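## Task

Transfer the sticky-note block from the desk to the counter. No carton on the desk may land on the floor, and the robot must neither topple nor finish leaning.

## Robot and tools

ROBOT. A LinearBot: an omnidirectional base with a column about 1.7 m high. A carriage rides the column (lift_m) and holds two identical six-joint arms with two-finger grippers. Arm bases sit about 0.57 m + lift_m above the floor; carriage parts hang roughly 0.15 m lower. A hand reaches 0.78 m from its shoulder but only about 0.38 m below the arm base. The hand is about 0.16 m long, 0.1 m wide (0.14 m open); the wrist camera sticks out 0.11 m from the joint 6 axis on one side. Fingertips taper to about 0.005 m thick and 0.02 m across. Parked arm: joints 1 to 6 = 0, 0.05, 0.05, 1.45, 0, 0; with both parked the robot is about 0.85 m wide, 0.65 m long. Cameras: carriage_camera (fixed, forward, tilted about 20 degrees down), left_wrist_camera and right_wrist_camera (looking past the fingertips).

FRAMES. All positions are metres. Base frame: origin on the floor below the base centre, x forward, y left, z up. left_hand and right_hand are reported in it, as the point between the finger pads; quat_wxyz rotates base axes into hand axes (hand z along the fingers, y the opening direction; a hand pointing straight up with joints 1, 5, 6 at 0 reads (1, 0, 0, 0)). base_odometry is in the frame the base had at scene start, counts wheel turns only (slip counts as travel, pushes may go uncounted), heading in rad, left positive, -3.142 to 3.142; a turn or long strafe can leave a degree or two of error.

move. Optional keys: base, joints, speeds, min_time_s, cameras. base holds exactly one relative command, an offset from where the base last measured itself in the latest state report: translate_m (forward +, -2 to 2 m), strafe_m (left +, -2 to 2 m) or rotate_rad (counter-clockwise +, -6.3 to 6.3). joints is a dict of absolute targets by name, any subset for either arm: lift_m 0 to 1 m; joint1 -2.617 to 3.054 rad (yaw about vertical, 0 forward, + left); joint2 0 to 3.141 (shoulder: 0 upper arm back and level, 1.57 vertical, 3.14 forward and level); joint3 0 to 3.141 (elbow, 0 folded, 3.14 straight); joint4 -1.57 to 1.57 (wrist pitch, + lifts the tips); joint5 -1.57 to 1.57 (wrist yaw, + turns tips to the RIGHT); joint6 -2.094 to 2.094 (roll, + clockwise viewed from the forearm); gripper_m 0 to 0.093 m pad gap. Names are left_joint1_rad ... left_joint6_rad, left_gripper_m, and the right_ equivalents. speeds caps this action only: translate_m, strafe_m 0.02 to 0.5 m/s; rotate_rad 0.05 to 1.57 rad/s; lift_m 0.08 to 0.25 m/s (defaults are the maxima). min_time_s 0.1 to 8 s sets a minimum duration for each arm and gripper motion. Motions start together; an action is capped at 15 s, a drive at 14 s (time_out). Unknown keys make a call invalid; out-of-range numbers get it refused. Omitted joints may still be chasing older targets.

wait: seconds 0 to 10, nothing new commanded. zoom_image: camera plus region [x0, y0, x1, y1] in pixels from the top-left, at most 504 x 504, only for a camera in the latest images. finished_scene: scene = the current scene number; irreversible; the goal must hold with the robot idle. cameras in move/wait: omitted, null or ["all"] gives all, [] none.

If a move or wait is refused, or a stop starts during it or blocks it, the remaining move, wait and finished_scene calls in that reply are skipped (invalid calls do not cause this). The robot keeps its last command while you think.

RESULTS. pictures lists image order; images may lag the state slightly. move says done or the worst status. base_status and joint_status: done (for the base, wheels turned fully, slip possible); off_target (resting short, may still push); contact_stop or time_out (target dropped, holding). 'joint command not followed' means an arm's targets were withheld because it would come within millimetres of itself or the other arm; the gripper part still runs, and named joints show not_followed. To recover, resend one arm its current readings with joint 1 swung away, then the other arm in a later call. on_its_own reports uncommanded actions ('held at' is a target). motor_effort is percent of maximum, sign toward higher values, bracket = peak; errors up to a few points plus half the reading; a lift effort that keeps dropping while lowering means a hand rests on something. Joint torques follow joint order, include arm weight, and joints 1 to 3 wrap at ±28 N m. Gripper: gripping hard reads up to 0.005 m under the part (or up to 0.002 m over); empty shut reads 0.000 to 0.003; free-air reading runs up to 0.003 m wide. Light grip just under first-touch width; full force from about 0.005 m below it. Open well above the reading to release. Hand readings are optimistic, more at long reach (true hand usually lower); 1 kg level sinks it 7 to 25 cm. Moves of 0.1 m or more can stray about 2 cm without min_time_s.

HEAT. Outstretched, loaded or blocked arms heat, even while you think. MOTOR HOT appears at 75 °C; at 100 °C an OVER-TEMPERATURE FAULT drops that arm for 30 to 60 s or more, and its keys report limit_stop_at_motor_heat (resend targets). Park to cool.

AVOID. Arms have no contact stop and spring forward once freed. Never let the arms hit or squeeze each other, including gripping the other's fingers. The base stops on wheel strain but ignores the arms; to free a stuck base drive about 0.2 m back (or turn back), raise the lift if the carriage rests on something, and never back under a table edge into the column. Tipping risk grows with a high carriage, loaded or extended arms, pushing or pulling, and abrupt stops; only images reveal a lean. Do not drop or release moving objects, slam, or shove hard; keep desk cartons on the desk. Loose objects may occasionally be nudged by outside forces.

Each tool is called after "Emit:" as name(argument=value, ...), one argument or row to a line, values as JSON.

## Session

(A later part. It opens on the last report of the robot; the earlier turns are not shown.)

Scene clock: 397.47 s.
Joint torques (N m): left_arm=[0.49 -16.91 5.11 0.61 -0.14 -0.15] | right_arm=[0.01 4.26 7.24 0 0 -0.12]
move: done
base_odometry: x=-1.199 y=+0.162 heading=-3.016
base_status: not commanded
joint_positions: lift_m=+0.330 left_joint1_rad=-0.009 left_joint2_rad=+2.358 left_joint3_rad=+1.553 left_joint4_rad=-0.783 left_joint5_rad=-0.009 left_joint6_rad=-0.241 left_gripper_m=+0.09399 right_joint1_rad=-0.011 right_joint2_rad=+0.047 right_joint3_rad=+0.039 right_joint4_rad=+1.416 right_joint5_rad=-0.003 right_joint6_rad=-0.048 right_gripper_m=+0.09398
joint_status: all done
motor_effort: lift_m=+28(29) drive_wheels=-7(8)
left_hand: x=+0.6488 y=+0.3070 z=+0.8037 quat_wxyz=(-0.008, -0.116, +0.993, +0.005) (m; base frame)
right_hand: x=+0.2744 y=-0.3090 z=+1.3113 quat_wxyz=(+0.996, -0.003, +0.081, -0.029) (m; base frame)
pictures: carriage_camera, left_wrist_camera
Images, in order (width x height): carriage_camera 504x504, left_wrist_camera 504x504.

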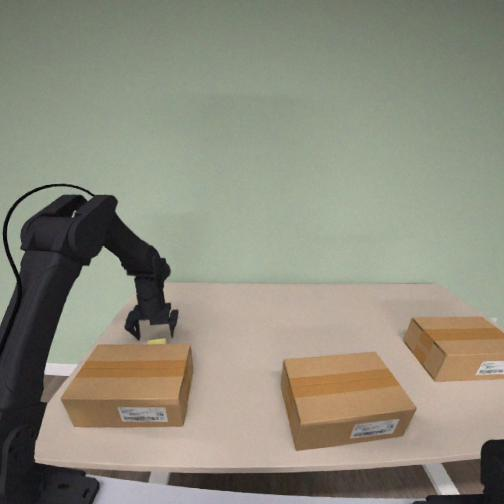

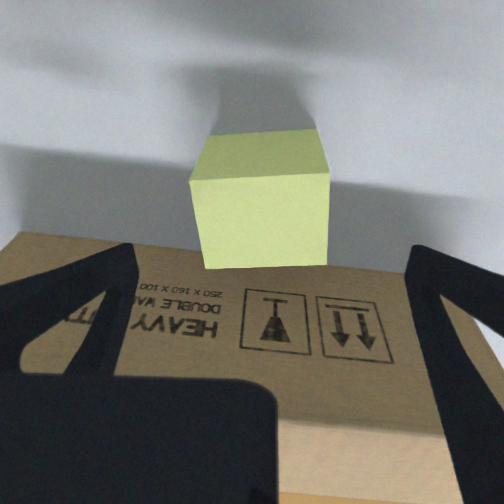

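Emit:
move(
  joints={"lift_m": 0.285},
  speeds={"lift_m": 0.08},
  cameras=["left_wrist_camera", "carriage_camera"],
)

Emit:
zoom_image(
  camera="carriage_camera",
  region=[60, 220, 260, 420],
)

Scene clock: 410.30 s.
Joint torques (N m): left_arm=[0.44 -16.49 5.26 0.6 -0.13 -0.16] | right_arm=[-0.03 4.23 7.16 0 0.01 -0.12]
move: done
base_odometry: x=-1.199 y=+0.162 heading=-3.016
base_status: not commanded
joint_positions: lift_m=+0.285 left_joint1_rad=-0.009 left_joint2_rad=+2.354 left_joint3_rad=+1.552 left_joint4_rad=-0.781 left_joint5_rad=-0.009 left_joint6_rad=-0.241 left_gripper_m=+0.09399 right_joint1_rad=-0.011 right_joint2_rad=+0.047 right_joint3_rad=+0.039 right_joint4_rad=+1.416 right_joint5_rad=-0.003 right_joint6_rad=-0.048 right_gripper_m=+0.09398
joint_status: all done
motor_effort: lift_m=+27(29) drive_wheels=+4(8)
left_hand: x=+0.6495 y=+0.3070 z=+0.7599 quat_wxyz=(-0.006, -0.116, +0.993, +0.005) (m; base frame)
right_hand: x=+0.2744 y=-0.3090 z=+1.2663 quat_wxyz=(+0.996, -0.003, +0.081, -0.029) (m; base frame)
pictures: carriage_camera, left_wrist_camera
Images, in order (width x height): carriage_camera 504x504, left_wrist_camera 504x504.

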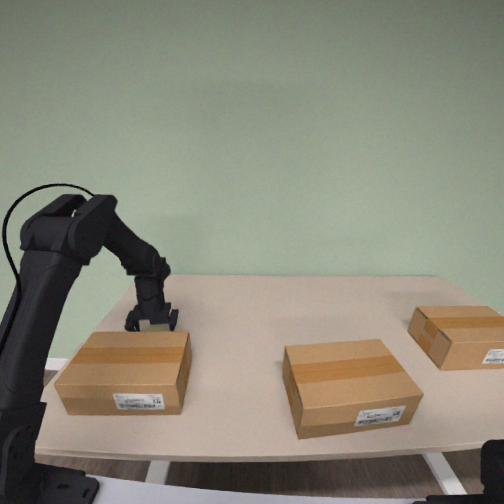

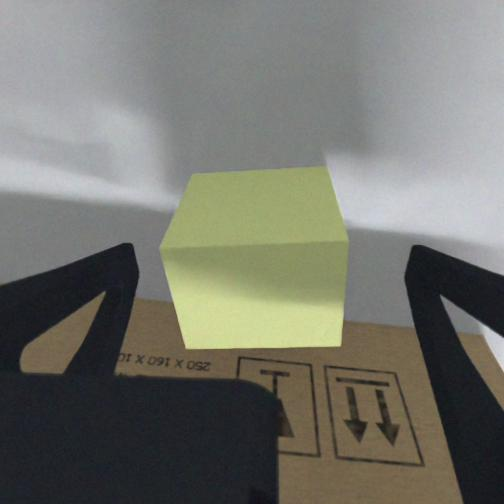

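Scaled by 2.520 from the camera's 504x504 image, which has a finer 720x720 frame.

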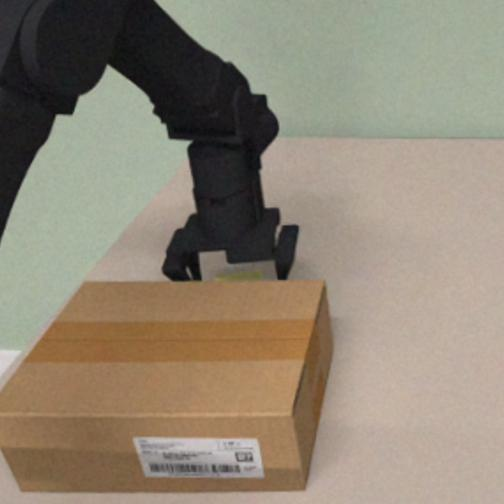

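Emit:
move(
  joints={"lift_m": 0.27},
  speeds={"lift_m": 0.08},
  cameras=["left_wrist_camera"],
)

Emit:
move(
  joints={"left_gripper_m": 0.06},
  min_time_s=1.0,
  cameras=["left_wrist_camera"],
)

Scene clock: 416.13 s.
Joint torques (N m): left_arm=[0.42 -16.35 5.39 0.57 -0.13 -0.15] | right_arm=[-0.08 4.26 7.17 0.02 0.01 -0.11]
move: done
base_odometry: x=-1.199 y=+0.162 heading=-3.016
base_status: not commanded
joint_positions: lift_m=+0.270 left_joint1_rad=-0.009 left_joint2_rad=+2.353 left_joint3_rad=+1.552 left_joint4_rad=-0.778 left_joint5_rad=-0.009 left_joint6_rad=-0.241 left_gripper_m=+0.09399 right_joint1_rad=-0.011 right_joint2_rad=+0.047 right_joint3_rad=+0.039 right_joint4_rad=+1.416 right_joint5_rad=-0.003 right_joint6_rad=-0.048 right_gripper_m=+0.09398
joint_status: all done
motor_effort: lift_m=+27(28) drive_wheels=+1(7)
left_hand: x=+0.6506 y=+0.3070 z=+0.7456 quat_wxyz=(-0.003, -0.116, +0.993, +0.005) (m; base frame)
right_hand: x=+0.2744 y=-0.3090 z=+1.2513 quat_wxyz=(+0.996, -0.003, +0.081, -0.029) (m; base frame)
pictures: left_wrist_camera
Images, in order (width x height): left_wrist_camera 504x504.

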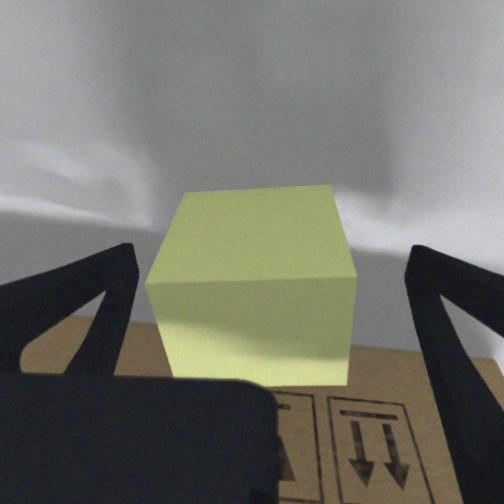

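Scene clock: 417.43 s.
Joint torques (N m): left_arm=[0.46 -16.32 5.23 0.57 -0.13 -0.14] | right_arm=[-0.02 4.26 7.17 0.01 0 -0.11]
move: done
base_odometry: x=-1.199 y=+0.162 heading=-3.016
base_status: not commanded
joint_positions: lift_m=+0.270 left_joint1_rad=-0.009 left_joint2_rad=+2.353 left_joint3_rad=+1.552 left_joint4_rad=-0.778 left_joint5_rad=-0.009 left_joint6_rad=-0.242 left_gripper_m=+0.06008 right_joint1_rad=-0.011 right_joint2_rad=+0.047 right_joint3_rad=+0.039 right_joint4_rad=+1.416 right_joint5_rad=-0.003 right_joint6_rad=-0.048 right_gripper_m=+0.09398
joint_status: all done
motor_effort: lift_m=+27(28) drive_wheels=+5(5)
left_hand: x=+0.6506 y=+0.3070 z=+0.7456 quat_wxyz=(-0.003, -0.117, +0.993, +0.005) (m; base frame)
right_hand: x=+0.2744 y=-0.3090 z=+1.2513 quat_wxyz=(+0.996, -0.003, +0.081, -0.029) (m; base frame)
pictures: left_wrist_camera
Images, in order (width x height): left_wrist_camera 504x504.

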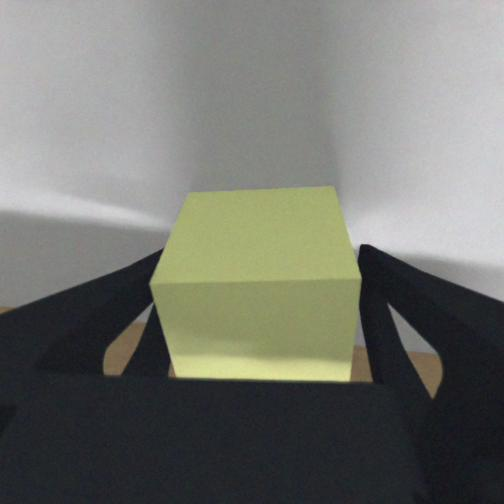

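Emit:
move(
  joints={"left_gripper_m": 0.045},
  min_time_s=1.0,
  cameras=["left_wrist_camera"],
)

Scene clock: 421.10 s.
Joint torques (N m): left_arm=[0.47 -16.32 5.22 0.57 -0.14 -0.13] | right_arm=[-0.06 4.25 7.2 0.01 0.01 -0.11]
move: off_target
base_odometry: x=-1.199 y=+0.162 heading=-3.016
base_status: not commanded
joint_positions: lift_m=+0.270 left_joint1_rad=-0.009 left_joint2_rad=+2.353 left_joint3_rad=+1.552 left_joint4_rad=-0.778 left_joint5_rad=-0.009 left_joint6_rad=-0.242 left_gripper_m=+0.05113 right_joint1_rad=-0.011 right_joint2_rad=+0.047 right_joint3_rad=+0.039 right_joint4_rad=+1.416 right_joint5_rad=-0.003 right_joint6_rad=-0.048 right_gripper_m=+0.09398
joint_status: left_gripper_m off_target (ended at +0.05115, target +0.04500)
motor_effort: lift_m=+27(28) drive_wheels=+4(6)
left_hand: x=+0.6506 y=+0.3070 z=+0.7456 quat_wxyz=(-0.003, -0.117, +0.993, +0.005) (m; base frame)
right_hand: x=+0.2744 y=-0.3090 z=+1.2513 quat_wxyz=(+0.996, -0.003, +0.081, -0.029) (m; base frame)
pictures: left_wrist_camera
Images, in order (width x height): left_wrist_camera 504x504.

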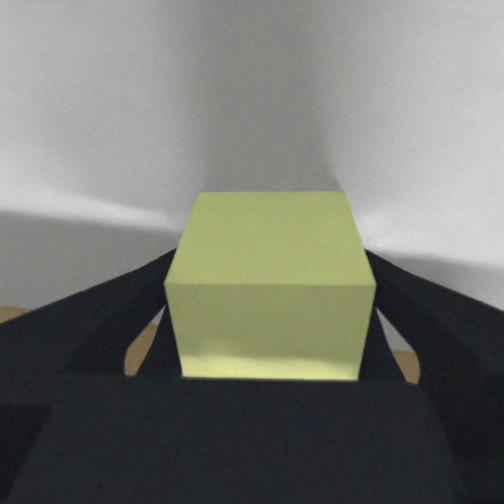

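Emit:
move(
  joints={"lift_m": 0.45},
  speeds={"lift_m": 0.1},
  cameras=["left_wrist_camera", "carriage_camera"],
)

Scene clock: 432.97 s.
Joint torques (N m): left_arm=[0.47 -16.29 5.41 0.54 -0.12 -0.14] | right_arm=[0.02 4.25 7.19 0.01 0.01 -0.12]
move: done
base_odometry: x=-1.199 y=+0.162 heading=-3.016
base_status: not commanded
joint_positions: lift_m=+0.450 left_joint1_rad=-0.009 left_joint2_rad=+2.352 left_joint3_rad=+1.549 left_joint4_rad=-0.776 left_joint5_rad=-0.009 left_joint6_rad=-0.242 left_gripper_m=+0.05112 right_joint1_rad=-0.011 right_joint2_rad=+0.047 right_joint3_rad=+0.039 right_joint4_rad=+1.416 right_joint5_rad=-0.003 right_joint6_rad=-0.048 right_gripper_m=+0.09398
joint_status: all done
motor_effort: lift_m=+30(37) drive_wheels=+3(8)
left_hand: x=+0.6502 y=+0.3070 z=+0.9251 quat_wxyz=(-0.003, -0.117, +0.993, +0.005) (m; base frame)
right_hand: x=+0.2744 y=-0.3090 z=+1.4311 quat_wxyz=(+0.996, -0.003, +0.081, -0.029) (m; base frame)
pictures: carriage_camera, left_wrist_camera
Images, in order (width x height): carriage_camera 504x504, left_wrist_camera 504x504.

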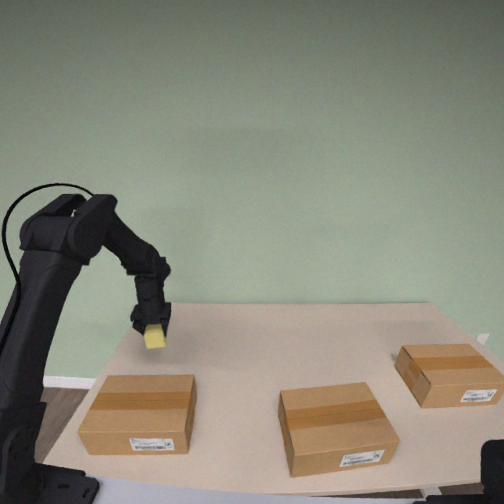

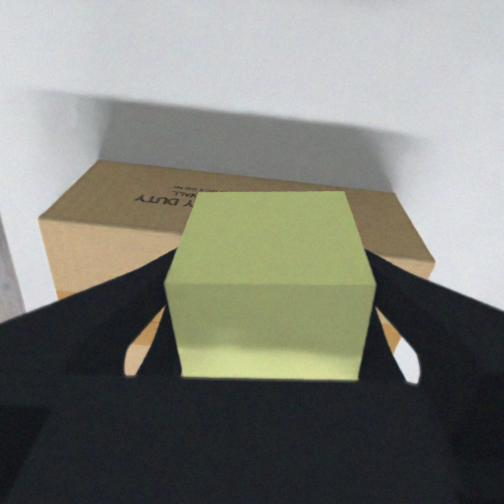

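Emit:
zoom_image(
  camera="carriage_camera",
  region=[100, 280, 200, 380],
)

Emit:
zoom_image(
  camera="carriage_camera",
  region=[40, 280, 504, 504],
)

Emit:
move(
  joints={"left_joint1_rad": -0.6},
  min_time_s=1.5,
  cameras=["carriage_camera"],
)

Emit:
zoom_image(
  camera="carriage_camera",
  region=[200, 280, 300, 380],
)

Emit:
move(
  joints={"left_joint1_rad": -0.6, "left_joint2_rad": 1.5, "left_joint3_rad": 0.8, "left_joint4_rad": -0.8},
  min_time_s=1.5,
  cameras=["carriage_camera"],
)

Scaled by 5.040 from the camera's 504x504 image, which has a finer 720x720 frame.

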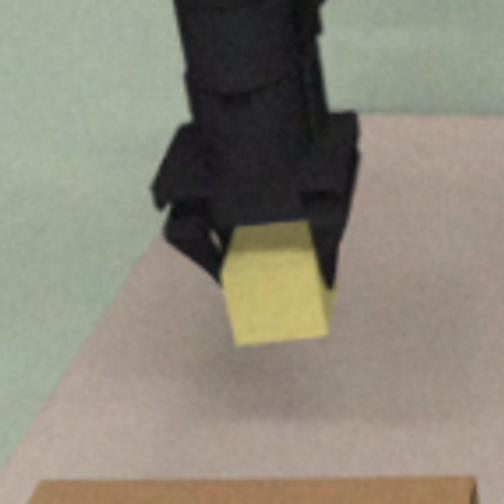

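Scaled by 1.086 from the camera's 504x504 image, which has a finer 720x720 frame.

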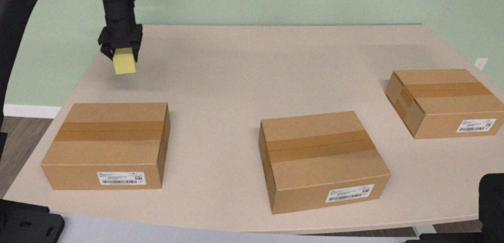

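Scene clock: 446.40 s.
Joint torques (N m): left_arm=[0.53 -16.24 5.48 0.55 -0.15 -0.14] | right_arm=[0.02 4.23 7.24 0.01 0.01 -0.12]
move: done
base_odometry: x=-1.199 y=+0.162 heading=-3.016
base_status: not commanded
joint_positions: lift_m=+0.450 left_joint1_rad=-0.599 left_joint2_rad=+2.352 left_joint3_rad=+1.549 left_joint4_rad=-0.776 left_joint5_rad=-0.007 left_joint6_rad=-0.242 left_gripper_m=+0.05112 right_joint1_rad=-0.011 right_joint2_rad=+0.047 right_joint3_rad=+0.039 right_joint4_rad=+1.416 right_joint5_rad=-0.003 right_joint6_rad=-0.048 right_gripper_m=+0.09398
joint_status: all done
motor_effort: lift_m=+30(31) drive_wheels=+4(5)
left_hand: x=+0.5783 y=+0.0748 z=+0.9251 quat_wxyz=(-0.002, +0.177, +0.984, +0.005) (m; base frame)
right_hand: x=+0.2744 y=-0.3090 z=+1.4311 quat_wxyz=(+0.996, -0.003, +0.081, -0.029) (m; base frame)
pictures: carriage_camera
Images, in order (width x height): carriage_camera 504x504.

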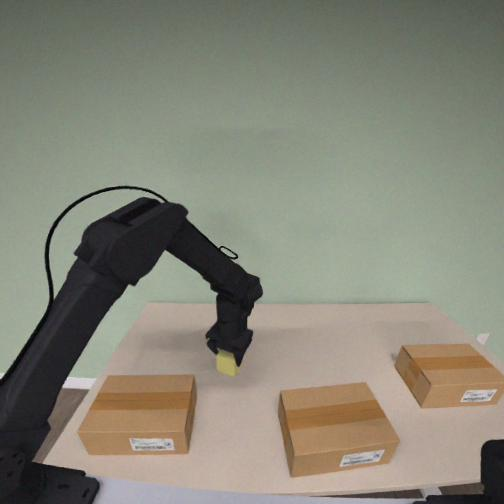

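Scaled by 5.040 from the camera's 504x504 image, which has a finer 720x720 frame.

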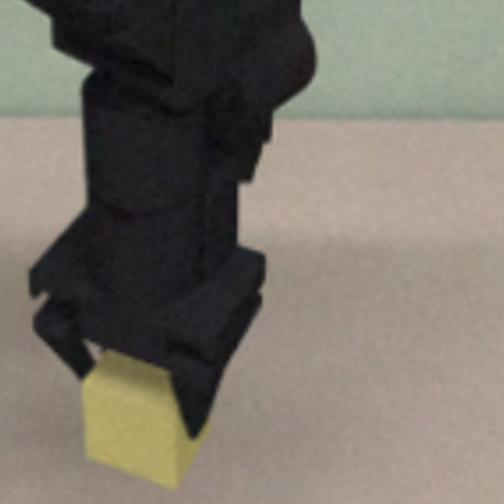

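Scene clock: 448.20 s.
Joint torques (N m): left_arm=[0.49 -8.66 5.31 0.67 -0.15 -0.14] | right_arm=[-0.06 4.19 7.17 0.02 0.01 -0.11]
move: done
base_odometry: x=-1.199 y=+0.162 heading=-3.016
base_status: not commanded
joint_positions: lift_m=+0.450 left_joint1_rad=-0.599 left_joint2_rad=+1.521 left_joint3_rad=+0.811 left_joint4_rad=-0.793 left_joint5_rad=-0.007 left_joint6_rad=-0.242 left_gripper_m=+0.05112 right_joint1_rad=-0.011 right_joint2_rad=+0.047 right_joint3_rad=+0.039 right_joint4_rad=+1.416 right_joint5_rad=-0.003 right_joint6_rad=-0.048 right_gripper_m=+0.09398
joint_status: all done
motor_effort: lift_m=+30(31) drive_wheels=+4(7)
left_hand: x=+0.4388 y=+0.1699 z=+1.0223 quat_wxyz=(+0.033, +0.177, +0.984, -0.011) (m; base frame)
right_hand: x=+0.2744 y=-0.3090 z=+1.4311 quat_wxyz=(+0.996, -0.003, +0.081, -0.029) (m; base frame)
pictures: carriage_camera
Images, in order (width x height): carriage_camera 504x504.

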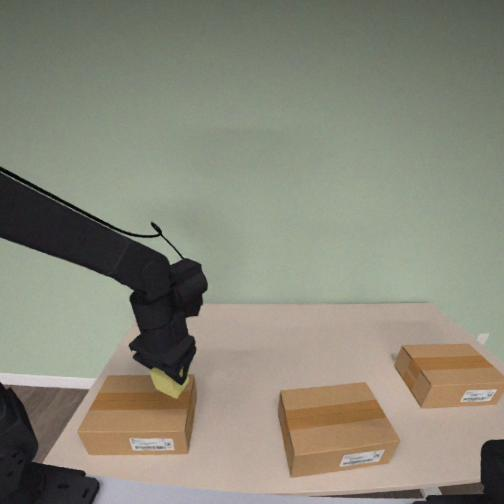

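Emit:
move(
  joints={"lift_m": 0.6, "left_joint1_rad": 0.0, "left_joint2_rad": 1.8, "left_joint3_rad": 1.3, "left_joint4_rad": -1.07},
  min_time_s=1.5,
  cameras=["carriage_camera"],
)

Emit:
move(
  base={"translate_m": -0.5},
  speeds={"translate_m": 0.3},
  cameras=["carriage_camera"],
)

Emit:
move(
  base={"rotate_rad": 3.09},
  speeds={"rotate_rad": 1.0},
  cameras=["carriage_camera", "left_wrist_camera"],
)

Scene clock: 491.97 s.
Joint torques (N m): left_arm=[0.85 -8.62 9.24 0.43 -0.15 -0.14] | right_arm=[-0.03 4.25 7.16 0.02 0 -0.11]
move: done
base_odometry: x=-1.199 y=+0.162 heading=-3.016
base_status: not commanded
joint_positions: lift_m=+0.600 left_joint1_rad=-0.004 left_joint2_rad=+1.786 left_joint3_rad=+1.275 left_joint4_rad=-1.053 left_joint5_rad=-0.007 left_joint6_rad=-0.242 left_gripper_m=+0.05111 right_joint1_rad=-0.011 right_joint2_rad=+0.047 right_joint3_rad=+0.039 right_joint4_rad=+1.416 right_joint5_rad=-0.003 right_joint6_rad=-0.048 right_gripper_m=+0.09398
joint_status: all done
motor_effort: lift_m=+31(38) drive_wheels=+5(8)
left_hand: x=+0.5536 y=+0.3090 z=+1.2123 quat_wxyz=(+0.003, -0.119, +0.993, +0.003) (m; base frame)
right_hand: x=+0.2744 y=-0.3090 z=+1.5810 quat_wxyz=(+0.996, -0.003, +0.081, -0.029) (m; base frame)
pictures: carriage_camera
Images, in order (width x height): carriage_camera 504x504.

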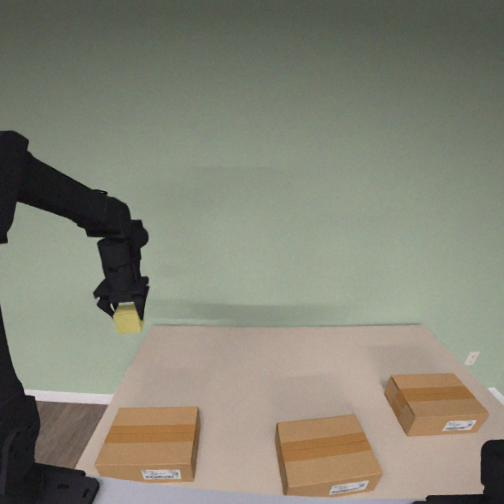

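Scene clock: 495.13 s.
Joint torques (N m): left_arm=[0.73 -9.01 9.06 0.47 -0.16 -0.14] | right_arm=[-0.02 4.27 7.16 0.01 0.01 -0.12]
move: done
base_odometry: x=-0.703 y=+0.225 heading=-3.016
base_status: done
joint_positions: lift_m=+0.600 left_joint1_rad=-0.002 left_joint2_rad=+1.791 left_joint3_rad=+1.276 left_joint4_rad=-1.062 left_joint5_rad=-0.007 left_joint6_rad=-0.242 left_gripper_m=+0.05111 right_joint1_rad=-0.011 right_joint2_rad=+0.047 right_joint3_rad=+0.039 right_joint4_rad=+1.416 right_joint5_rad=-0.003 right_joint6_rad=-0.048 right_gripper_m=+0.09398
joint_status: not commanded
motor_effort: lift_m=+31(31) drive_wheels=-3(14)
left_hand: x=+0.5517 y=+0.3093 z=+1.2114 quat_wxyz=(-0.002, -0.120, +0.993, +0.004) (m; base frame)
right_hand: x=+0.2744 y=-0.3090 z=+1.5810 quat_wxyz=(+0.996, -0.003, +0.081, -0.029) (m; base frame)
pictures: carriage_camera
Images, in order (width x height): carriage_camera 504x504.

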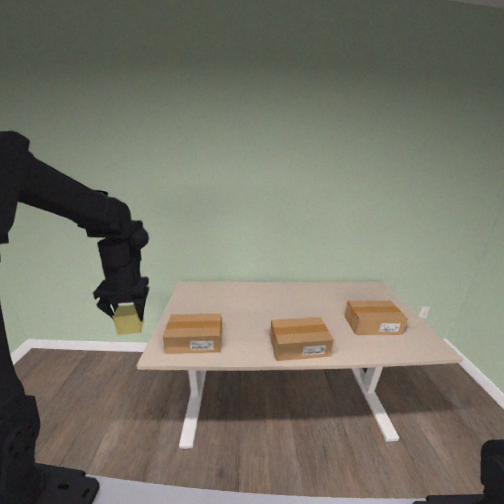

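Scene clock: 499.77 s.
Joint torques (N m): left_arm=[0.27 -9.01 9.06 0.47 -0.16 -0.14] | right_arm=[-0.06 4.22 7.21 0.03 0.01 -0.12]
move: done
base_odometry: x=-0.703 y=+0.224 heading=+0.074
base_status: done
joint_positions: lift_m=+0.600 left_joint1_rad=+0.002 left_joint2_rad=+1.791 left_joint3_rad=+1.276 left_joint4_rad=-1.063 left_joint5_rad=-0.007 left_joint6_rad=-0.242 left_gripper_m=+0.05103 right_joint1_rad=-0.011 right_joint2_rad=+0.047 right_joint3_rad=+0.039 right_joint4_rad=+1.416 right_joint5_rad=-0.003 right_joint6_rad=-0.048 right_gripper_m=+0.09400
joint_status: not commanded
motor_effort: lift_m=+31(31) drive_wheels=+6(16)
left_hand: x=+0.5515 y=+0.3108 z=+1.2114 quat_wxyz=(-0.003, -0.122, +0.993, +0.004) (m; base frame)
right_hand: x=+0.2744 y=-0.3090 z=+1.5810 quat_wxyz=(+0.996, -0.003, +0.081, -0.029) (m; base frame)
pictures: carriage_camera, left_wrist_camera
Images, in order (width x height): carriage_camera 504x504, left_wrist_camera 504x504.

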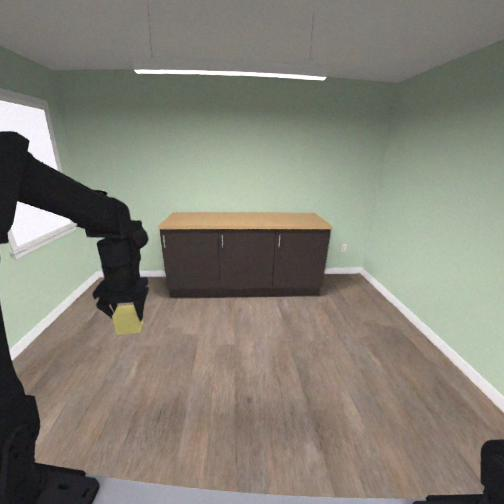

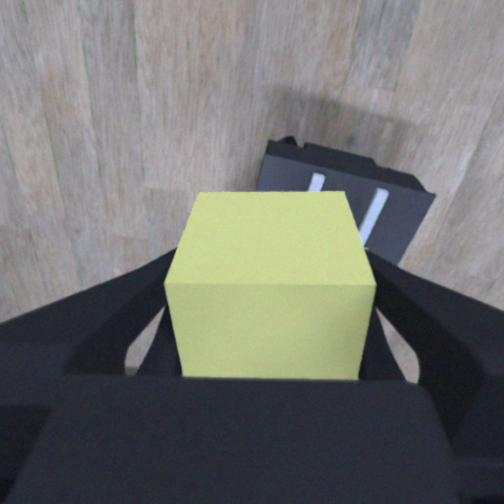

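Emit:
move(
  base={"translate_m": 1.75},
  speeds={"translate_m": 0.4},
  cameras=["carriage_camera", "left_wrist_camera"],
)

Scene clock: 511.10 s.
Joint torques (N m): left_arm=[0.44 -8.95 9.22 0.5 -0.16 -0.14] | right_arm=[-0.01 4.22 7.17 0.01 0.02 -0.12]
move: done
base_odometry: x=+1.042 y=+0.356 heading=+0.075
base_status: done
joint_positions: lift_m=+0.600 left_joint1_rad=+0.002 left_joint2_rad=+1.791 left_joint3_rad=+1.276 left_joint4_rad=-1.065 left_joint5_rad=-0.007 left_joint6_rad=-0.242 left_gripper_m=+0.05103 right_joint1_rad=-0.011 right_joint2_rad=+0.047 right_joint3_rad=+0.039 right_joint4_rad=+1.417 right_joint5_rad=-0.003 right_joint6_rad=-0.048 right_gripper_m=+0.09400
joint_status: not commanded
motor_effort: lift_m=+31(31) drive_wheels=-10(22)
left_hand: x=+0.5510 y=+0.3108 z=+1.2114 quat_wxyz=(-0.004, -0.122, +0.993, +0.004) (m; base frame)
right_hand: x=+0.2740 y=-0.3090 z=+1.5811 quat_wxyz=(+0.996, -0.003, +0.081, -0.029) (m; base frame)
pictures: carriage_camera, left_wrist_camera
Images, in order (width x height): carriage_camera 504x504, left_wrist_camera 504x504.

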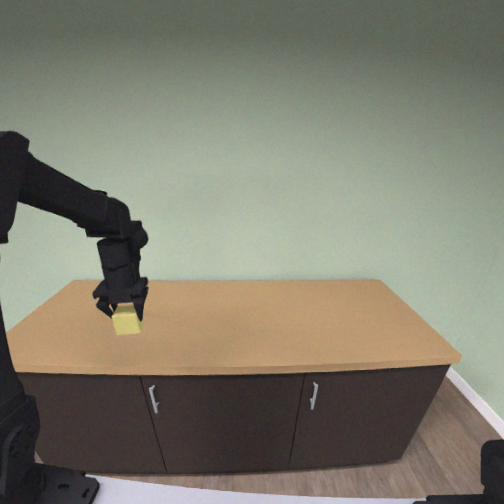

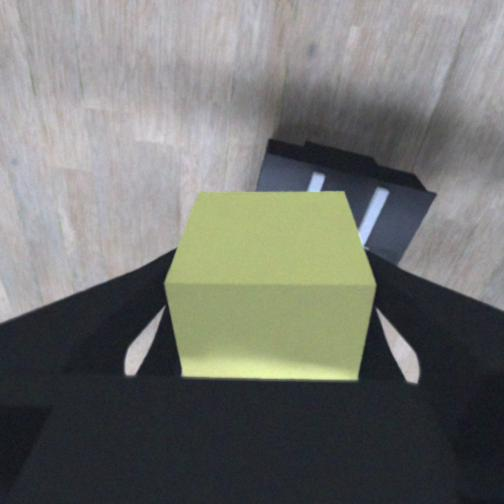

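Emit:
move(
  base={"translate_m": 0.2},
  speeds={"translate_m": 0.2},
  joints={"left_joint1_rad": 0.0, "left_joint2_rad": 2.3354, "left_joint3_rad": 1.545, "left_joint4_rad": -0.7751, "left_joint6_rad": 0},
  min_time_s=2,
  cameras=["carriage_camera", "left_wrist_camera"],
)

Emit:
move(
  joints={"lift_m": 0.5},
  speeds={"lift_m": 0.15},
  cameras=["carriage_camera", "left_wrist_camera"],
)

Emit:
zoom_image(
  camera="carriage_camera",
  region=[60, 250, 260, 450],
)

Scene clock: 526.37 s.
Joint torques (N m): left_arm=[0.51 -12.77 8.36 0.67 -0.14 0.08] | right_arm=[-0.05 4.25 7.19 -0.01 0.01 -0.11]
move: done
base_odometry: x=+1.241 y=+0.372 heading=+0.076
base_status: done
joint_positions: lift_m=+0.600 left_joint1_rad=+0.001 left_joint2_rad=+2.319 left_joint3_rad=+1.522 left_joint4_rad=-0.787 left_joint5_rad=-0.008 left_joint6_rad=-0.009 left_gripper_m=+0.05104 right_joint1_rad=-0.011 right_joint2_rad=+0.047 right_joint3_rad=+0.039 right_joint4_rad=+1.417 right_joint5_rad=-0.003 right_joint6_rad=-0.048 right_gripper_m=+0.09400
joint_status: all done
motor_effort: lift_m=+31(31) drive_wheels=-10(18)
left_hand: x=+0.6431 y=+0.3109 z=+1.0820 quat_wxyz=(-0.007, -0.005, +1.000, +0.004) (m; base frame)
right_hand: x=+0.2740 y=-0.3090 z=+1.5811 quat_wxyz=(+0.996, -0.003, +0.081, -0.029) (m; base frame)
pictures: carriage_camera, left_wrist_camera
Images, in order (width x height): carriage_camera 504x504, left_wrist_camera 504x504.

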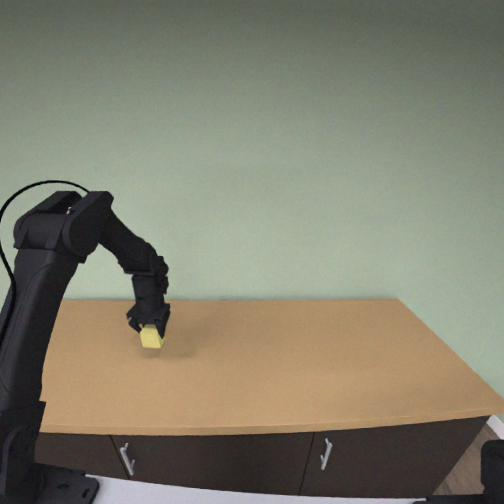

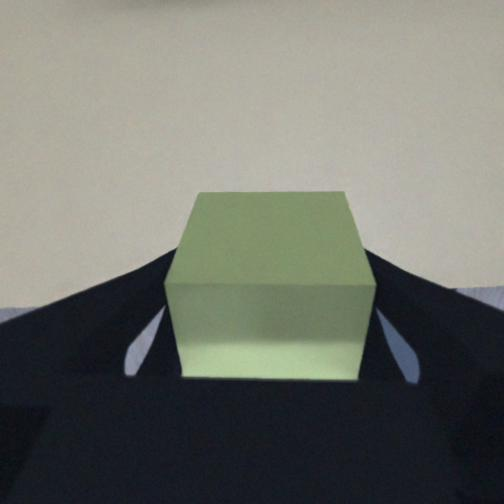

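Scene clock: 527.47 s.
Joint torques (N m): left_arm=[0.53 -13.82 7.58 0.62 -0.12 0.04] | right_arm=[-0.06 4.23 7.25 0 -0.01 -0.12]
move: done
base_odometry: x=+1.241 y=+0.372 heading=+0.076
base_status: not commanded
joint_positions: lift_m=+0.500 left_joint1_rad=+0.001 left_joint2_rad=+2.331 left_joint3_rad=+1.530 left_joint4_rad=-0.781 left_joint5_rad=-0.008 left_joint6_rad=-0.008 left_gripper_m=+0.05104 right_joint1_rad=-0.011 right_joint2_rad=+0.047 right_joint3_rad=+0.039 right_joint4_rad=+1.417 right_joint5_rad=-0.003 right_joint6_rad=-0.048 right_gripper_m=+0.09400
joint_status: all done
motor_effort: lift_m=+28(30) drive_wheels=-9(11)
left_hand: x=+0.6458 y=+0.3109 z=+0.9796 quat_wxyz=(-0.005, -0.005, +1.000, +0.004) (m; base frame)
right_hand: x=+0.2740 y=-0.3090 z=+1.4814 quat_wxyz=(+0.996, -0.003, +0.081, -0.029) (m; base frame)
pictures: carriage_camera, left_wrist_camera
Images, in order (width x height): carriage_camera 504x504, left_wrist_camera 504x504.

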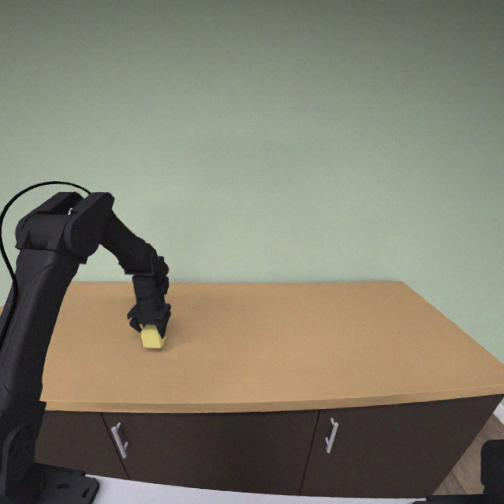

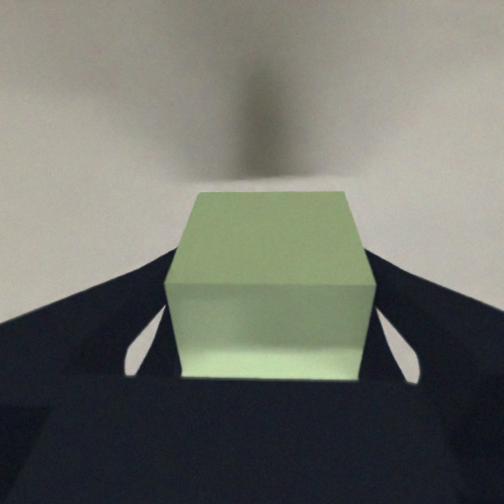

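Scaled by 2.520 from the camera's 504x504 image, which has a finer 720x720 frame.

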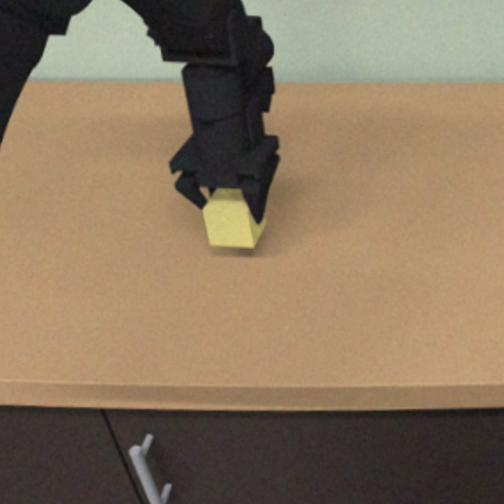

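Emit:
move(
  joints={"lift_m": 0.485},
  speeds={"lift_m": 0.08},
  cameras=["left_wrist_camera"],
)

Emit:
move(
  joints={"lift_m": 0.475},
  speeds={"lift_m": 0.08},
  cameras=["left_wrist_camera"],
)

Scene clock: 531.90 s.
Joint torques (N m): left_arm=[0.53 -14.12 7.36 0.58 -0.13 0.05] | right_arm=[-0.02 4.27 7.16 -0.02 0.02 -0.12]
move: done
base_odometry: x=+1.241 y=+0.372 heading=+0.076
base_status: not commanded
joint_positions: lift_m=+0.485 left_joint1_rad=+0.001 left_joint2_rad=+2.332 left_joint3_rad=+1.532 left_joint4_rad=-0.778 left_joint5_rad=-0.008 left_joint6_rad=-0.008 left_gripper_m=+0.05104 right_joint1_rad=-0.011 right_joint2_rad=+0.047 right_joint3_rad=+0.039 right_joint4_rad=+1.417 right_joint5_rad=-0.003 right_joint6_rad=-0.048 right_gripper_m=+0.09400
joint_status: all done
motor_effort: lift_m=+27(28) drive_wheels=+7(11)
left_hand: x=+0.6468 y=+0.3109 z=+0.9645 quat_wxyz=(-0.004, -0.005, +1.000, +0.004) (m; base frame)
right_hand: x=+0.2740 y=-0.3090 z=+1.4664 quat_wxyz=(+0.996, -0.003, +0.081, -0.029) (m; base frame)
pictures: left_wrist_camera
Images, in order (width x height): left_wrist_camera 504x504.

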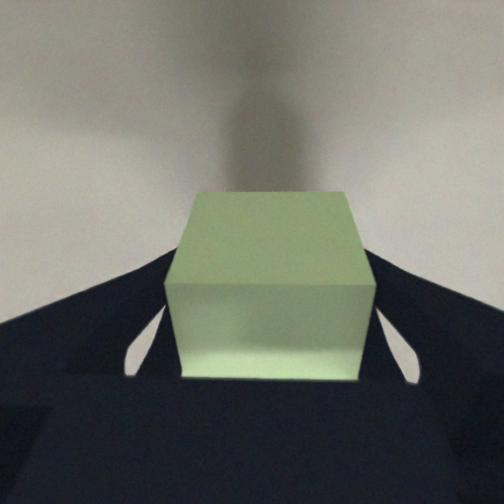

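Scene clock: 532.40 s.
Joint torques (N m): left_arm=[0.44 -14.24 7.31 0.56 -0.12 0.05] | right_arm=[-0.03 4.22 7.21 0 0.01 -0.11]
move: done
base_odometry: x=+1.241 y=+0.372 heading=+0.076
base_status: not commanded
joint_positions: lift_m=+0.475 left_joint1_rad=+0.001 left_joint2_rad=+2.333 left_joint3_rad=+1.532 left_joint4_rad=-0.778 left_joint5_rad=-0.008 left_joint6_rad=-0.008 left_gripper_m=+0.05104 right_joint1_rad=-0.011 right_joint2_rad=+0.047 right_joint3_rad=+0.039 right_joint4_rad=+1.417 right_joint5_rad=-0.003 right_joint6_rad=-0.048 right_gripper_m=+0.09400
joint_status: all done
motor_effort: lift_m=+28(31) drive_wheels=+6(10)
left_hand: x=+0.6467 y=+0.3109 z=+0.9540 quat_wxyz=(-0.004, -0.005, +1.000, +0.004) (m; base frame)
right_hand: x=+0.2740 y=-0.3090 z=+1.4564 quat_wxyz=(+0.996, -0.003, +0.081, -0.029) (m; base frame)
pictures: left_wrist_camera
Images, in order (width x height): left_wrist_camera 504x504.

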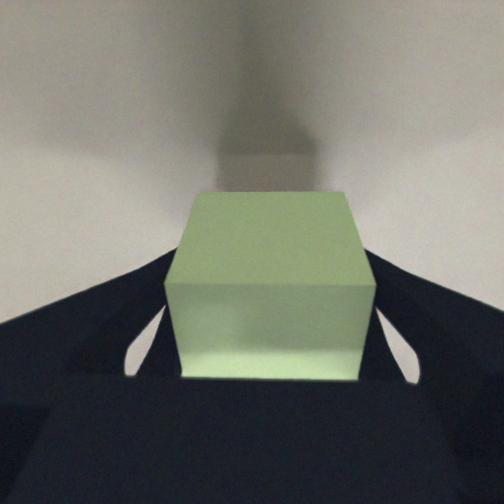

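Emit:
move(
  joints={"lift_m": 0.467},
  speeds={"lift_m": 0.08},
  cameras=["left_wrist_camera"],
)

Emit:
move(
  joints={"lift_m": 0.459},
  speeds={"lift_m": 0.08},
  cameras=["left_wrist_camera", "carriage_camera"],
)

Emit:
zoom_image(
  camera="carriage_camera",
  region=[100, 280, 220, 400],
)

Scene clock: 537.83 s.
Joint torques (N m): left_arm=[0.5 -14.49 7.21 0.56 -0.14 0.06] | right_arm=[0.03 4.26 7.25 -0.02 0.02 -0.11]
move: done
base_odometry: x=+1.241 y=+0.372 heading=+0.076
base_status: not commanded
joint_positions: lift_m=+0.467 left_joint1_rad=+0.001 left_joint2_rad=+2.336 left_joint3_rad=+1.533 left_joint4_rad=-0.777 left_joint5_rad=-0.008 left_joint6_rad=-0.008 left_gripper_m=+0.05104 right_joint1_rad=-0.011 right_joint2_rad=+0.047 right_joint3_rad=+0.039 right_joint4_rad=+1.417 right_joint5_rad=-0.003 right_joint6_rad=-0.048 right_gripper_m=+0.09400
joint_status: all done
motor_effort: lift_m=+28(28) drive_wheels=-10(11)
left_hand: x=+0.6466 y=+0.3109 z=+0.9451 quat_wxyz=(-0.005, -0.005, +1.000, +0.004) (m; base frame)
right_hand: x=+0.2739 y=-0.3090 z=+1.4484 quat_wxyz=(+0.996, -0.003, +0.080, -0.029) (m; base frame)
pictures: left_wrist_camera
Images, in order (width x height): left_wrist_camera 504x504.

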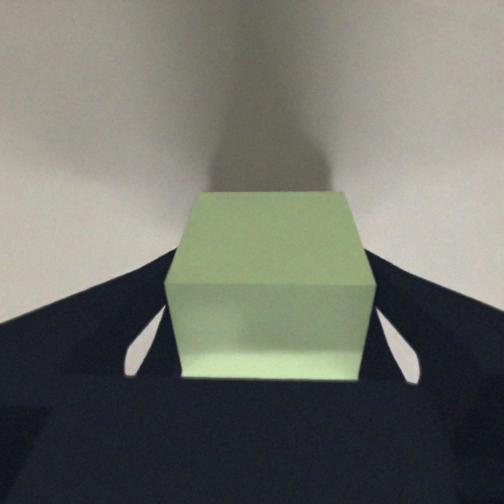

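Scene clock: 538.30 s.
Joint torques (N m): left_arm=[0.44 -14.69 7.05 0.54 -0.12 0.05] | right_arm=[-0.03 4.21 7.2 -0.01 0.01 -0.12]
move: done
base_odometry: x=+1.241 y=+0.372 heading=+0.076
base_status: not commanded
joint_positions: lift_m=+0.459 left_joint1_rad=+0.001 left_joint2_rad=+2.338 left_joint3_rad=+1.534 left_joint4_rad=-0.777 left_joint5_rad=-0.008 left_joint6_rad=-0.008 left_gripper_m=+0.05104 right_joint1_rad=-0.011 right_joint2_rad=+0.047 right_joint3_rad=+0.039 right_joint4_rad=+1.417 right_joint5_rad=-0.003 right_joint6_rad=-0.048 right_gripper_m=+0.09400
joint_status: all done
motor_effort: lift_m=+28(30) drive_wheels=-8(10)
left_hand: x=+0.6468 y=+0.3109 z=+0.9366 quat_wxyz=(-0.005, -0.005, +1.000, +0.004) (m; base frame)
right_hand: x=+0.2739 y=-0.3090 z=+1.4404 quat_wxyz=(+0.996, -0.003, +0.080, -0.029) (m; base frame)
pictures: carriage_camera, left_wrist_camera
Images, in order (width x height): carriage_camera 504x504, left_wrist_camera 504x504.

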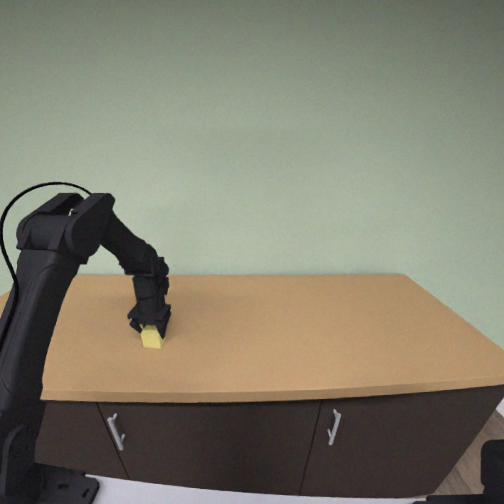

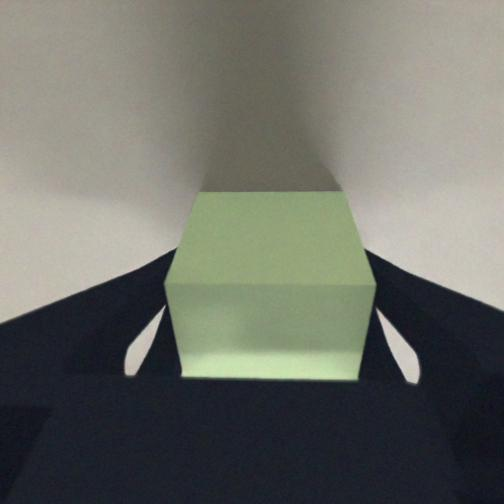

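Scaled by 4.200 from the camera's 504x504 image, which has a finer 720x720 frame.

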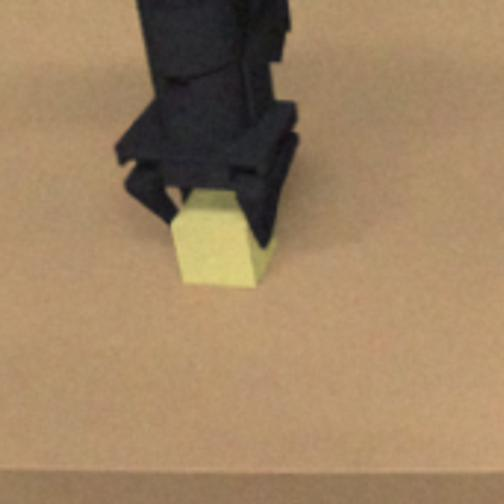

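Emit:
move(
  joints={"lift_m": 0.452},
  speeds={"lift_m": 0.08},
  cameras=[],
)

Emit:
move(
  joints={"lift_m": 0.445},
  speeds={"lift_m": 0.08},
  cameras=["left_wrist_camera", "carriage_camera"],
)

Emit:
zoom_image(
  camera="carriage_camera",
  region=[100, 280, 220, 400],
)

Scene clock: 543.00 s.
Joint torques (N m): left_arm=[0.49 -13.74 6.46 0.71 -0.13 0.05] | right_arm=[-0.02 4.26 7.15 -0.02 0 -0.12]
move: done
base_odometry: x=+1.241 y=+0.372 heading=+0.076
base_status: not commanded
joint_positions: lift_m=+0.452 left_joint1_rad=+0.001 left_joint2_rad=+2.328 left_joint3_rad=+1.540 left_joint4_rad=-0.789 left_joint5_rad=-0.008 left_joint6_rad=-0.008 left_gripper_m=+0.05104 right_joint1_rad=-0.011 right_joint2_rad=+0.047 right_joint3_rad=+0.039 right_joint4_rad=+1.417 right_joint5_rad=-0.003 right_joint6_rad=-0.048 right_gripper_m=+0.09400
joint_status: all done
motor_effort: lift_m=+25(27) drive_wheels=+6(9)
left_hand: x=+0.6479 y=+0.3107 z=+0.9350 quat_wxyz=(-0.003, -0.004, +1.000, +0.004) (m; base frame)
right_hand: x=+0.2739 y=-0.3090 z=+1.4336 quat_wxyz=(+0.996, -0.003, +0.080, -0.029) (m; base frame)
pictures: none
No camera images: "cameras" was empty.

Scene clock: 543.47 s.
Joint torques (N m): left_arm=[0.54 -12.3 6.15 0.95 -0.13 0.05] | right_arm=[-0.03 4.29 7.25 -0.02 0 -0.12]
move: done
base_odometry: x=+1.241 y=+0.372 heading=+0.076
base_status: not commanded
joint_positions: lift_m=+0.445 left_joint1_rad=+0.001 left_joint2_rad=+2.314 left_joint3_rad=+1.545 left_joint4_rad=-0.807 left_joint5_rad=-0.008 left_joint6_rad=-0.008 left_gripper_m=+0.05104 right_joint1_rad=-0.011 right_joint2_rad=+0.047 right_joint3_rad=+0.039 right_joint4_rad=+1.417 right_joint5_rad=-0.003 right_joint6_rad=-0.048 right_gripper_m=+0.09400
joint_status: all done
motor_effort: lift_m=+25(26) drive_wheels=+6(10)
left_hand: x=+0.6480 y=+0.3107 z=+0.9347 quat_wxyz=(-0.002, -0.004, +1.000, +0.004) (m; base frame)
right_hand: x=+0.2739 y=-0.3090 z=+1.4266 quat_wxyz=(+0.996, -0.003, +0.080, -0.029) (m; base frame)
pictures: carriage_camera, left_wrist_camera
Images, in order (width x height): carriage_camera 504x504, left_wrist_camera 504x504.

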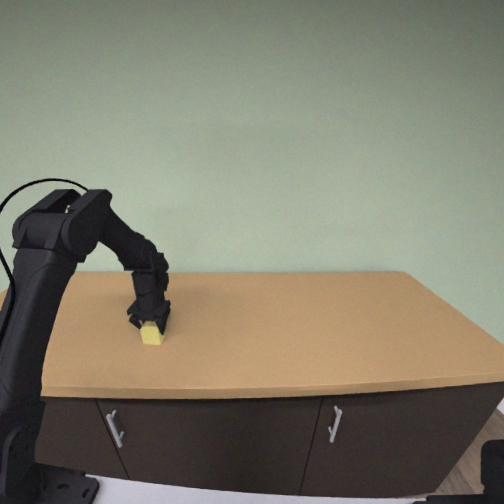

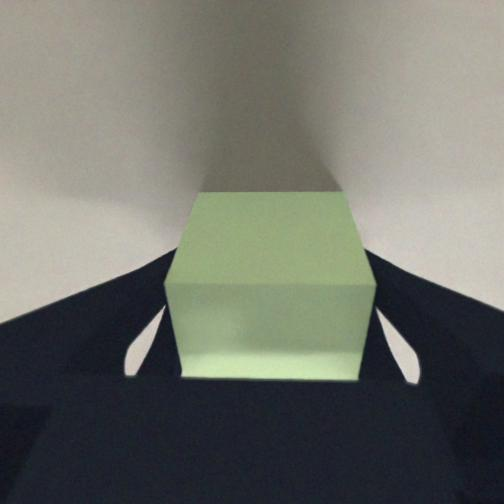

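Scaled by 4.200 from the camera's 504x504 image, which has a finer 720x720 frame.

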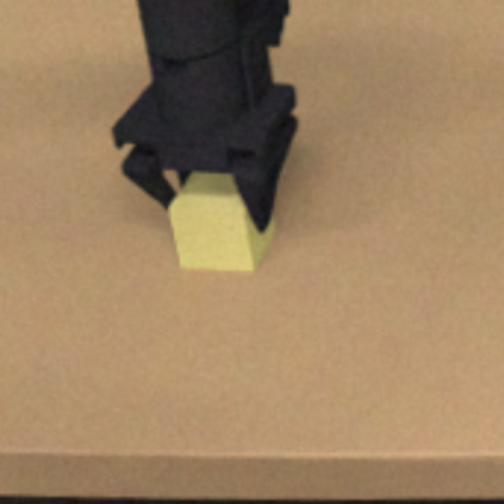

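Emit:
move(
  joints={"lift_m": 0.454},
  speeds={"lift_m": 0.08},
  cameras=[],
)

Emit:
move(
  joints={"left_gripper_m": 0.085},
  min_time_s=1.0,
  cameras=["left_wrist_camera"],
)

Emit:
move(
  joints={"lift_m": 0.6},
  speeds={"lift_m": 0.15},
  cameras=["left_wrist_camera", "carriage_camera"],
)

Scene clock: 551.53 s.
Joint torques (N m): left_arm=[0.55 -13.31 6.01 0.71 -0.12 0.05] | right_arm=[0.01 4.25 7.16 -0.01 0 -0.12]
move: done
base_odometry: x=+1.241 y=+0.372 heading=+0.076
base_status: not commanded
joint_positions: lift_m=+0.454 left_joint1_rad=+0.001 left_joint2_rad=+2.323 left_joint3_rad=+1.545 left_joint4_rad=-0.786 left_joint5_rad=-0.008 left_joint6_rad=-0.008 left_gripper_m=+0.05104 right_joint1_rad=-0.011 right_joint2_rad=+0.047 right_joint3_rad=+0.039 right_joint4_rad=+1.417 right_joint5_rad=-0.003 right_joint6_rad=-0.048 right_gripper_m=+0.09400
joint_status: all done
motor_effort: lift_m=+31(36) drive_wheels=-10(11)
left_hand: x=+0.6514 y=+0.3107 z=+0.9395 quat_wxyz=(+0.003, -0.004, +1.000, +0.004) (m; base frame)
right_hand: x=+0.2739 y=-0.3090 z=+1.4351 quat_wxyz=(+0.996, -0.003, +0.080, -0.029) (m; base frame)
pictures: none
No camera images: "cameras" was empty.

Scene clock: 552.83 s.
Joint torques (N m): left_arm=[0.57 -13.29 6.11 0.72 -0.12 0.04] | right_arm=[-0.03 4.25 7.17 -0.02 0.01 -0.11]
move: done
base_odometry: x=+1.241 y=+0.372 heading=+0.076
base_status: not commanded
joint_positions: lift_m=+0.454 left_joint1_rad=+0.001 left_joint2_rad=+2.323 left_joint3_rad=+1.545 left_joint4_rad=-0.786 left_joint5_rad=-0.008 left_joint6_rad=-0.008 left_gripper_m=+0.08494 right_joint1_rad=-0.011 right_joint2_rad=+0.047 right_joint3_rad=+0.039 right_joint4_rad=+1.417 right_joint5_rad=-0.003 right_joint6_rad=-0.048 right_gripper_m=+0.09400
joint_status: all done
motor_effort: lift_m=+31(31) drive_wheels=+4(11)
left_hand: x=+0.6516 y=+0.3107 z=+0.9395 quat_wxyz=(+0.004, -0.004, +1.000, +0.004) (m; base frame)
right_hand: x=+0.2739 y=-0.3090 z=+1.4351 quat_wxyz=(+0.996, -0.003, +0.080, -0.029) (m; base frame)
pictures: left_wrist_camera
Images, in order (width x height): left_wrist_camera 504x504.

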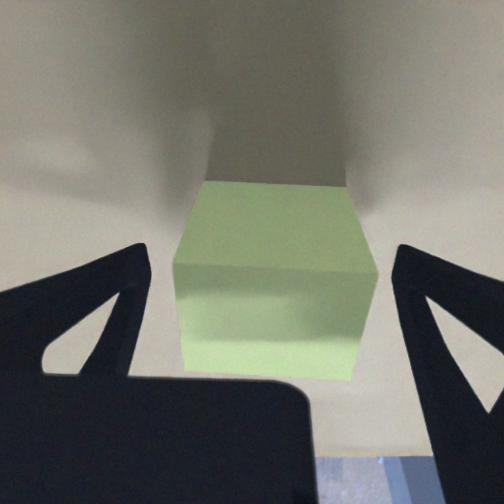

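Scene clock: 554.23 s.
Joint torques (N m): left_arm=[0.51 -13.81 6.04 0.61 -0.13 0.04] | right_arm=[-0.05 4.22 7.2 -0.01 0 -0.12]
move: done
base_odometry: x=+1.241 y=+0.372 heading=+0.076
base_status: not commanded
joint_positions: lift_m=+0.600 left_joint1_rad=+0.001 left_joint2_rad=+2.328 left_joint3_rad=+1.545 left_joint4_rad=-0.781 left_joint5_rad=-0.008 left_joint6_rad=-0.008 left_gripper_m=+0.08494 right_joint1_rad=-0.011 right_joint2_rad=+0.047 right_joint3_rad=+0.039 right_joint4_rad=+1.417 right_joint5_rad=-0.003 right_joint6_rad=-0.048 right_gripper_m=+0.09400
joint_status: all done
motor_effort: lift_m=+31(37) drive_wheels=+7(12)
left_hand: x=+0.6519 y=+0.3107 z=+1.0838 quat_wxyz=(+0.004, -0.004, +1.000, +0.004) (m; base frame)
right_hand: x=+0.2739 y=-0.3090 z=+1.5811 quat_wxyz=(+0.996, -0.003, +0.080, -0.029) (m; base frame)
pictures: carriage_camera, left_wrist_camera
Images, in order (width x height): carriage_camera 504x504, left_wrist_camera 504x504.

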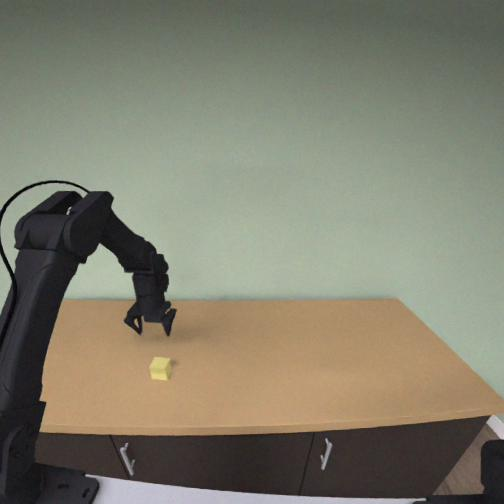

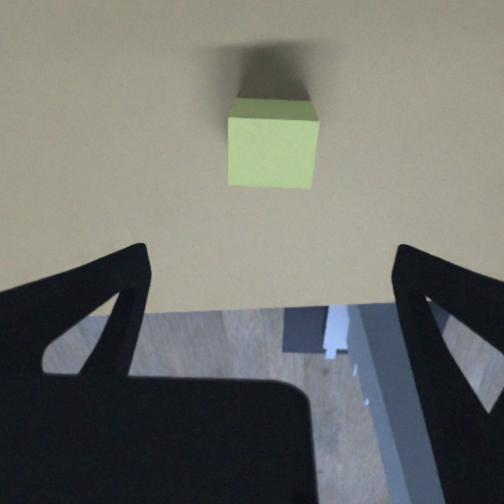

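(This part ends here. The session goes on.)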